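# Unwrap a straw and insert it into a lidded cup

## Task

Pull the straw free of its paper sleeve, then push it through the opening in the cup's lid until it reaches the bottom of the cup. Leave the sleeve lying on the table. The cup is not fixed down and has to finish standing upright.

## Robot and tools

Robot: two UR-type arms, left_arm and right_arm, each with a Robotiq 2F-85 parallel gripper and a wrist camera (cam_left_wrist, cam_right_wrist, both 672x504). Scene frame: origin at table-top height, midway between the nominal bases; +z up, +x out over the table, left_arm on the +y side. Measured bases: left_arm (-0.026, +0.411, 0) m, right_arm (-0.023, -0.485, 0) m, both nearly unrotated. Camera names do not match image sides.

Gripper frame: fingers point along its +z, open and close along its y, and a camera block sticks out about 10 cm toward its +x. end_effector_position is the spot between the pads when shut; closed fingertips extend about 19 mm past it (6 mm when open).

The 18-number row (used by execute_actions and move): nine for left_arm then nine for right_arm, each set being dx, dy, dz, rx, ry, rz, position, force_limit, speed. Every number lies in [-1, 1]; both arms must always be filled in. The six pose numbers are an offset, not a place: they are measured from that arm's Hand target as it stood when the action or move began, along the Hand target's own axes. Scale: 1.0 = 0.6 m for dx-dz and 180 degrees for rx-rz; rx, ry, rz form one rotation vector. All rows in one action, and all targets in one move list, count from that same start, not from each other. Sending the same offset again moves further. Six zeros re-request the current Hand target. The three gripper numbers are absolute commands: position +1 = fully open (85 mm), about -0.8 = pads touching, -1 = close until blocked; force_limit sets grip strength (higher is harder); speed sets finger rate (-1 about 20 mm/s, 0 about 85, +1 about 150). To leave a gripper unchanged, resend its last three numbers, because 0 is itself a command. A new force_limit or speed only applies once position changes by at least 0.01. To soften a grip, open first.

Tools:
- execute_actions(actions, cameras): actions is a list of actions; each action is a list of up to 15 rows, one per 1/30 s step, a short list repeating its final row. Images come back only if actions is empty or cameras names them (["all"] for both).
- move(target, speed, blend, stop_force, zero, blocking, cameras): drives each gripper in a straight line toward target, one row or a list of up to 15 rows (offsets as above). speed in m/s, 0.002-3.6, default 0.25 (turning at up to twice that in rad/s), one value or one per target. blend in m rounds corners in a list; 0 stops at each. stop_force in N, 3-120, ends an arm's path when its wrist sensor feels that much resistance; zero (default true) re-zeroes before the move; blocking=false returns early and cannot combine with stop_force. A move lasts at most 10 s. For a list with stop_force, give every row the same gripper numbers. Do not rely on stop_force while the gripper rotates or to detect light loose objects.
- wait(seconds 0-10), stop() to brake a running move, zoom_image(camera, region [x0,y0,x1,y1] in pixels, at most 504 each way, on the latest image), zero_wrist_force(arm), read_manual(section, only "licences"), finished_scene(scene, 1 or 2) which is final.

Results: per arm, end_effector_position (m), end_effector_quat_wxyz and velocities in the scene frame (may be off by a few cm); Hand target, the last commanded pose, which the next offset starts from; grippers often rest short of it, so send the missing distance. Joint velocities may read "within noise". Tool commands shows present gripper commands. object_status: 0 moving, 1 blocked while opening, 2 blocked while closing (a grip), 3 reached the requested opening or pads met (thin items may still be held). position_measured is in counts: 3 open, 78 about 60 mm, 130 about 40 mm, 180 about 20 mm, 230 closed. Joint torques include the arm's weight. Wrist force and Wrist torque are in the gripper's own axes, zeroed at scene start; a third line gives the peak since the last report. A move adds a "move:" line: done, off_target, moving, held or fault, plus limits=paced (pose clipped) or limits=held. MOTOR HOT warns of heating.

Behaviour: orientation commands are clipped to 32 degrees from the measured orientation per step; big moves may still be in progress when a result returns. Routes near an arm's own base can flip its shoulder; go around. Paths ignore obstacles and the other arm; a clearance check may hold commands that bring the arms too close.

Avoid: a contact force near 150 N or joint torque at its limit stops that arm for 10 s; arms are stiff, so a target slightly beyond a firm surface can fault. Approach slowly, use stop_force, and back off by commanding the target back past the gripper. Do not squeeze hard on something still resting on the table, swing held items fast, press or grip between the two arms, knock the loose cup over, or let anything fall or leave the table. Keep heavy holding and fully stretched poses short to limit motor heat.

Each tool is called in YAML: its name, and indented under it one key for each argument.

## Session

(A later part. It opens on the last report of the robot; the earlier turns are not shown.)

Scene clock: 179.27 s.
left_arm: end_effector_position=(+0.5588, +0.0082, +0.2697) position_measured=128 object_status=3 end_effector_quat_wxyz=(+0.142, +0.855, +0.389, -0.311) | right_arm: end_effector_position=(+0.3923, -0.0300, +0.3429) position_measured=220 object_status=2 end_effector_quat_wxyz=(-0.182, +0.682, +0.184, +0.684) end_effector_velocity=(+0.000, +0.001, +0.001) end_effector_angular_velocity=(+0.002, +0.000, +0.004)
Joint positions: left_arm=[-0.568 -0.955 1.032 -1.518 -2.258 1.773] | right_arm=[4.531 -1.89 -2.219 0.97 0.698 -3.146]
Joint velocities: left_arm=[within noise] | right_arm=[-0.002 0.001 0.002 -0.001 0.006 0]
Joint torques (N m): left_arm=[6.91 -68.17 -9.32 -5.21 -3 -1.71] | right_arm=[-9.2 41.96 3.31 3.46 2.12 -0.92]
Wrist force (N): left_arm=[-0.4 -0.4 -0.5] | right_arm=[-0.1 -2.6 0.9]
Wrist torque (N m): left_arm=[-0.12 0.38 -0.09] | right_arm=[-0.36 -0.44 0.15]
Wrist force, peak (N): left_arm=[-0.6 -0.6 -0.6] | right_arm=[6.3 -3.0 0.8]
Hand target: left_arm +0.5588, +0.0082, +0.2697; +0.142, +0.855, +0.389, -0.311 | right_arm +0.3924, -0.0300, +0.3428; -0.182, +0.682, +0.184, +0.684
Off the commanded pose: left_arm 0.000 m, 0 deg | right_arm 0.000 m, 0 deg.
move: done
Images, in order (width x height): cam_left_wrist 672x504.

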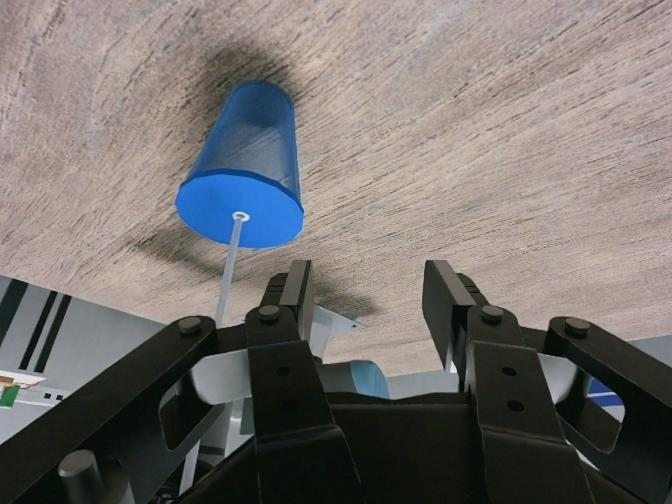

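move:
  target: [0,0,0,0,0,0,0,1,-0.5,-0.023,0.0014,0.0004,0,0,0,-1,0.5,-1]
  cameras: ["cam_left_wrist"]
  speed: 0.012
  stop_force: 5

zoom_image:
  camera: "cam_left_wrist"
  region: [190, 170, 290, 270]

Scene clock: 185.97 s.
left_arm: end_effector_position=(+0.5588, +0.0082, +0.2697) position_measured=128 object_status=3 end_effector_quat_wxyz=(+0.142, +0.855, +0.389, -0.311) | right_arm: end_effector_position=(+0.3930, -0.0306, +0.3290) position_measured=220 object_status=2 end_effector_quat_wxyz=(-0.182, +0.682, +0.184, +0.684)
Joint positions: left_arm=[-0.568 -0.955 1.032 -1.518 -2.258 1.773] | right_arm=[4.529 -1.924 -2.228 1.012 0.7 -3.146]
Joint torques (N m): left_arm=[6.49 -67.56 -9.37 -5.17 -3.23 -1.66] | right_arm=[-2.85 53.16 22.01 -0.87 0.36 1.64]
Wrist force (N): left_arm=[-0.5 -0.4 -0.5] | right_arm=[0.0 -2.4 1.1]
Wrist torque (N m): left_arm=[-0.12 0.39 -0.09] | right_arm=[-0.32 -0.45 0.15]
Wrist force, peak (N): left_arm=[-0.6 -0.8 -0.6] | right_arm=[1.6 -2.4 0.9]
Hand target: left_arm +0.5588, +0.0082, +0.2697; +0.142, +0.855, +0.389, -0.311 | right_arm +0.3930, -0.0306, +0.3290; -0.182, +0.682, +0.184, +0.684
Off the commanded pose: left_arm 0.000 m, 0 deg | right_arm 0.000 m, 0 deg.
move: done
Images, in order (width x height): cam_left_wrist 672x504.

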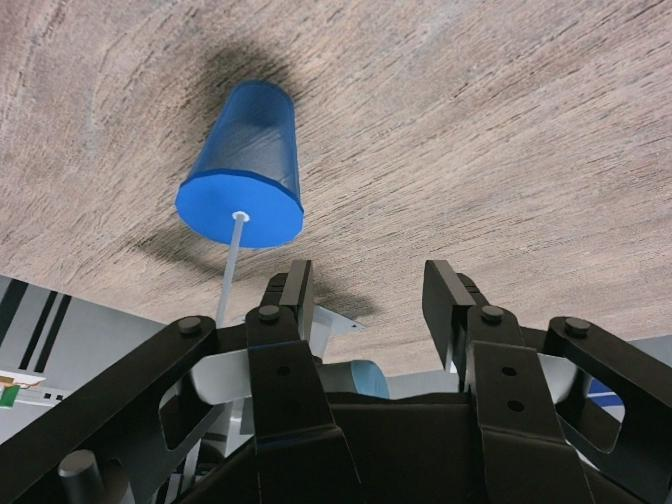

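Scaled by 5.040.

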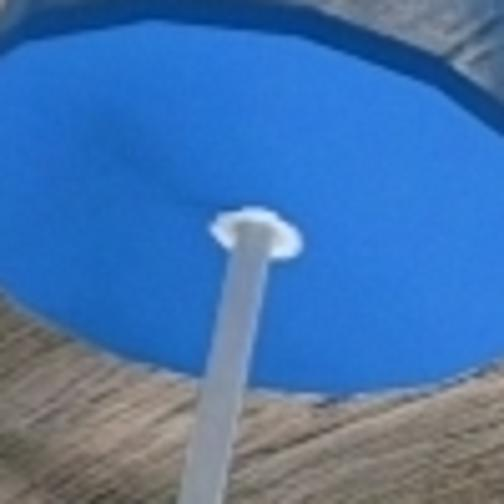

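move:
  target: [0,0,0,0,0,0,0,1,-0.5,-0.185,0,0,0,0,0,-1,0.5,-1]
  cameras: []
  speed: 0.035
  stop_force: 10

move:
  target: [0,0,0,0,0,0,0,1,-0.5,-0.042,0,0,0,0,0,-1,0.5,-1]
  cameras: ["all"]
  speed: 0.012
  stop_force: 12

zoom_image:
  camera: "cam_left_wrist"
  region: [150, 70, 350, 270]

Scene clock: 192.77 s.
left_arm: end_effector_position=(+0.5588, +0.0082, +0.2697) position_measured=128 object_status=3 end_effector_quat_wxyz=(+0.142, +0.855, +0.389, -0.311) | right_arm: end_effector_position=(+0.3933, -0.0309, +0.2181) position_measured=220 object_status=2 end_effector_quat_wxyz=(-0.182, +0.682, +0.184, +0.684)
Joint positions: left_arm=[-0.568 -0.955 1.032 -1.518 -2.258 1.773] | right_arm=[4.528 -2.23 -2.237 1.327 0.701 -3.146]
Joint torques (N m): left_arm=[6.24 -65.05 -9.1 -5.23 -3.13 -1.71] | right_arm=[-8.86 60.06 -0.02 -0.8 1.93 -1.33]
Wrist force (N): left_arm=[-0.3 -0.5 -0.5] | right_arm=[-0.5 -2.1 0.6]
Wrist torque (N m): left_arm=[-0.13 0.36 -0.09] | right_arm=[-0.33 -0.51 0.12]
Wrist force, peak (N): left_arm=[-0.6 -0.6 -0.6] | right_arm=[-0.3 -2.7 1.3]
Hand target: left_arm +0.5588, +0.0082, +0.2697; +0.142, +0.855, +0.389, -0.311 | right_arm +0.3933, -0.0309, +0.2180; -0.182, +0.682, +0.184, +0.684
Off the commanded pose: left_arm 0.000 m, 0 deg | right_arm 0.000 m, 0 deg.
move: done
No camera images: "cameras" was empty.

Scene clock: 194.33 s.
left_arm: end_effector_position=(+0.5588, +0.0082, +0.2697) position_measured=128 object_status=3 end_effector_quat_wxyz=(+0.142, +0.855, +0.389, -0.311) | right_arm: end_effector_position=(+0.3933, -0.0309, +0.2121) position_measured=220 object_status=2 end_effector_quat_wxyz=(-0.182, +0.682, +0.184, +0.684)
Joint positions: left_arm=[-0.568 -0.955 1.032 -1.518 -2.258 1.773] | right_arm=[4.528 -2.247 -2.235 1.342 0.701 -3.146]
Joint torques (N m): left_arm=[5.11 -64.39 -8.87 -5.29 -3.07 -1.73] | right_arm=[-7.97 56.08 -4.11 0.04 1.76 1.31]
Wrist force (N): left_arm=[-0.4 -0.3 -0.6] | right_arm=[6.5 -2.2 -0.4]
Wrist torque (N m): left_arm=[-0.11 0.37 -0.09] | right_arm=[-0.35 -0.62 0.18]
Wrist force, peak (N): left_arm=[-0.6 -0.6 -0.6] | right_arm=[12.2 -1.4 -0.8]
Hand target: left_arm +0.5588, +0.0082, +0.2697; +0.142, +0.855, +0.389, -0.311 | right_arm +0.3933, -0.0309, +0.2121; -0.182, +0.682, +0.184, +0.684 (not the last commanded pose)
Off the commanded pose: left_arm 0.000 m, 0 deg | right_arm 0.019 m, 0 deg.
move: contact (right_arm)

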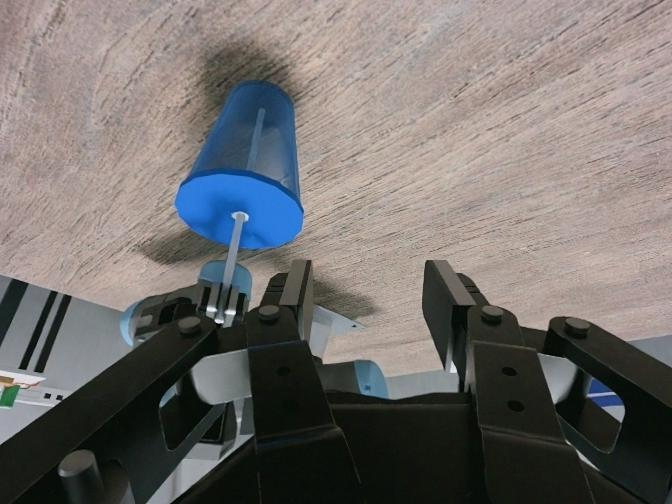

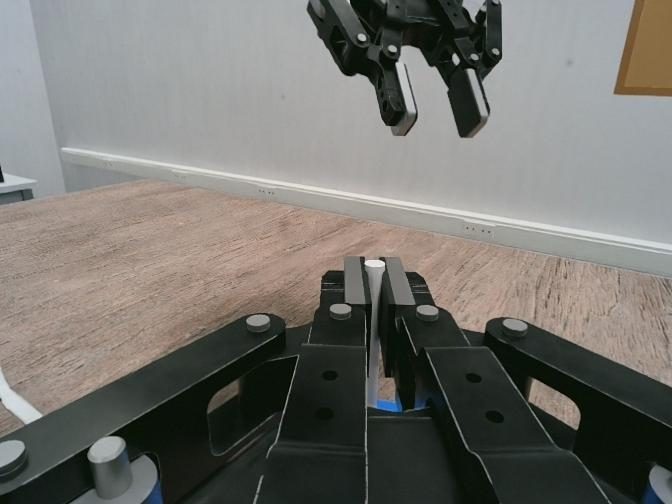

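Scaled by 2.520.

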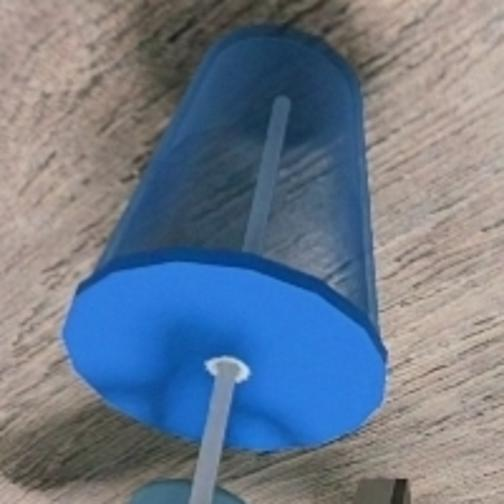

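move:
  target: [0,0,0,0,0,0,0,1,-0.5,-0.02,0,0,0,0,0,-1,0.5,-1]
  cameras: []
  speed: 0.008
  stop_force: 12

move:
  target:
    - [0,0,0,0,0,0,0,1,-0.5,0.0008,0,0,0,0,0,-0.3,0.5,-1]
    - [0.05,0,-0.05,0,0,0,0,1,-0.5,0.0008,0,-0.25,0,0,0,-0.3,0.5,-1]
  cameras: ["all"]
  speed: 0.12

zoom_image:
  camera: "cam_left_wrist"
  region: [150, 70, 350, 270]

Scene clock: 201.80 s.
left_arm: end_effector_position=(+0.5588, +0.0082, +0.2697) position_measured=128 object_status=3 end_effector_quat_wxyz=(+0.142, +0.855, +0.389, -0.311) | right_arm: end_effector_position=(+0.3933, -0.0309, +0.2095) position_measured=220 object_status=2 end_effector_quat_wxyz=(-0.182, +0.682, +0.184, +0.684)
Joint positions: left_arm=[-0.568 -0.955 1.032 -1.518 -2.258 1.773] | right_arm=[4.528 -2.255 -2.234 1.349 0.701 -3.146]
Joint torques (N m): left_arm=[4.72 -63.02 -9.09 -5.18 -2.9 -1.73] | right_arm=[-6.23 49.26 -6.93 -3.19 1.14 1.01]
Wrist force (N): left_arm=[-0.5 -0.5 -0.5] | right_arm=[18.3 -2.1 0.6]
Wrist torque (N m): left_arm=[-0.13 0.39 -0.09] | right_arm=[-0.32 -0.83 0.05]
Wrist force, peak (N): left_arm=[-0.6 -0.6 -0.6] | right_arm=[25.6 -2.0 0.5]
Hand target: left_arm +0.5588, +0.0082, +0.2697; +0.142, +0.855, +0.389, -0.311 | right_arm +0.3933, -0.0309, +0.2095; -0.182, +0.682, +0.184, +0.684 (not the last commanded pose)
Off the commanded pose: left_arm 0.000 m, 0 deg | right_arm 0.009 m, 0 deg.
move: contact (right_arm)
No camera images: "cameras" was empty.

Scene clock: 204.80 s.
left_arm: end_effector_position=(+0.5867, +0.0401, +0.2733) position_measured=128 object_status=3 end_effector_quat_wxyz=(+0.141, +0.855, +0.389, -0.311) | right_arm: end_effector_position=(+0.2634, -0.1058, +0.2097) position_measured=167 object_status=3 end_effector_quat_wxyz=(-0.182, +0.682, +0.184, +0.684)
Joint positions: left_arm=[-0.512 -0.912 0.939 -1.424 -2.25 1.844] | right_arm=[4.996 -2.223 -2.579 1.665 0.233 -3.15]
Joint torques (N m): left_arm=[-5.88 -69.41 -5.56 -5.5 -0.89 -1.63] | right_arm=[7.67 23.54 2.51 -1.56 -0.78 -0.13]
Wrist force (N): left_arm=[-0.3 -0.4 -0.4] | right_arm=[-0.8 -2.7 1.3]
Wrist torque (N m): left_arm=[-0.12 0.36 -0.08] | right_arm=[-0.34 -0.34 0.14]
Wrist force, peak (N): left_arm=[-1.8 -0.1 0.8] | right_arm=[18.5 -2.1 0.3]
Hand target: left_arm +0.5866, +0.0400, +0.2735; +0.142, +0.855, +0.389, -0.311 | right_arm +0.2634, -0.1059, +0.2098; -0.182, +0.682, +0.184, +0.684
Off the commanded pose: left_arm 0.000 m, 0 deg | right_arm 0.000 m, 0 deg.
move: done

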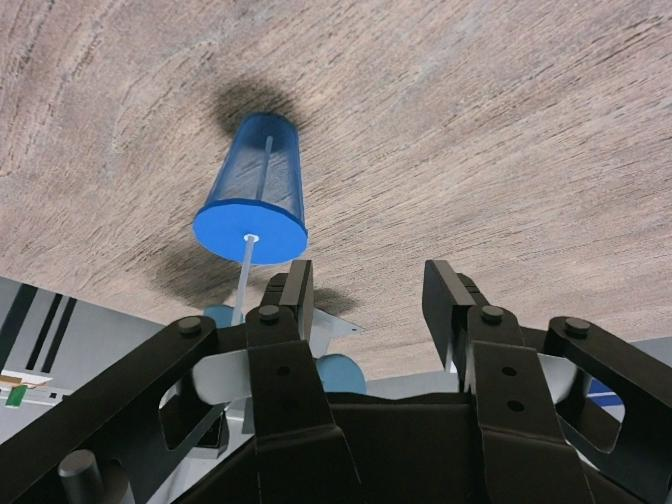

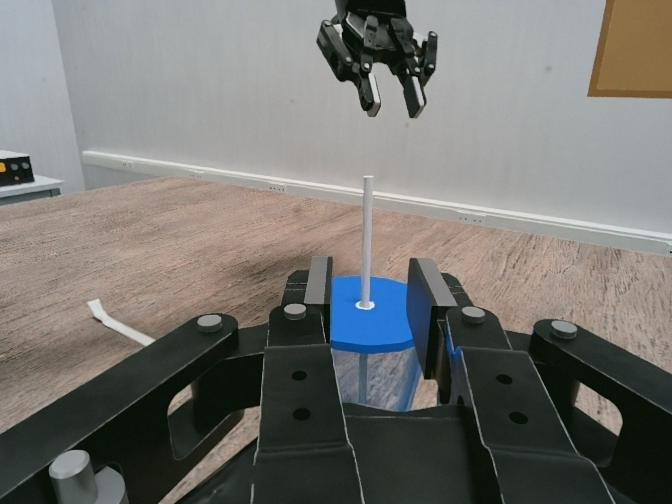

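Scaled by 2.520.

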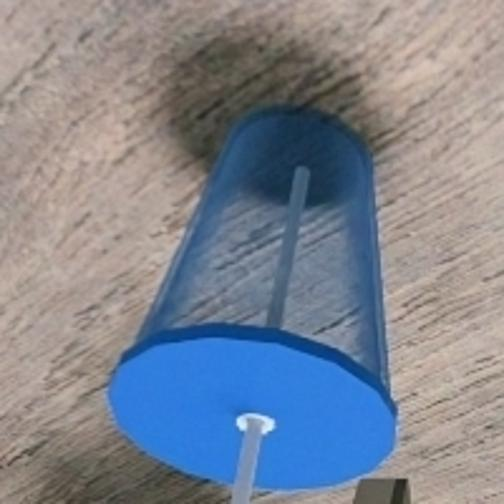

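finished_scene:
  scene: 2

The scene is finished: the task was done.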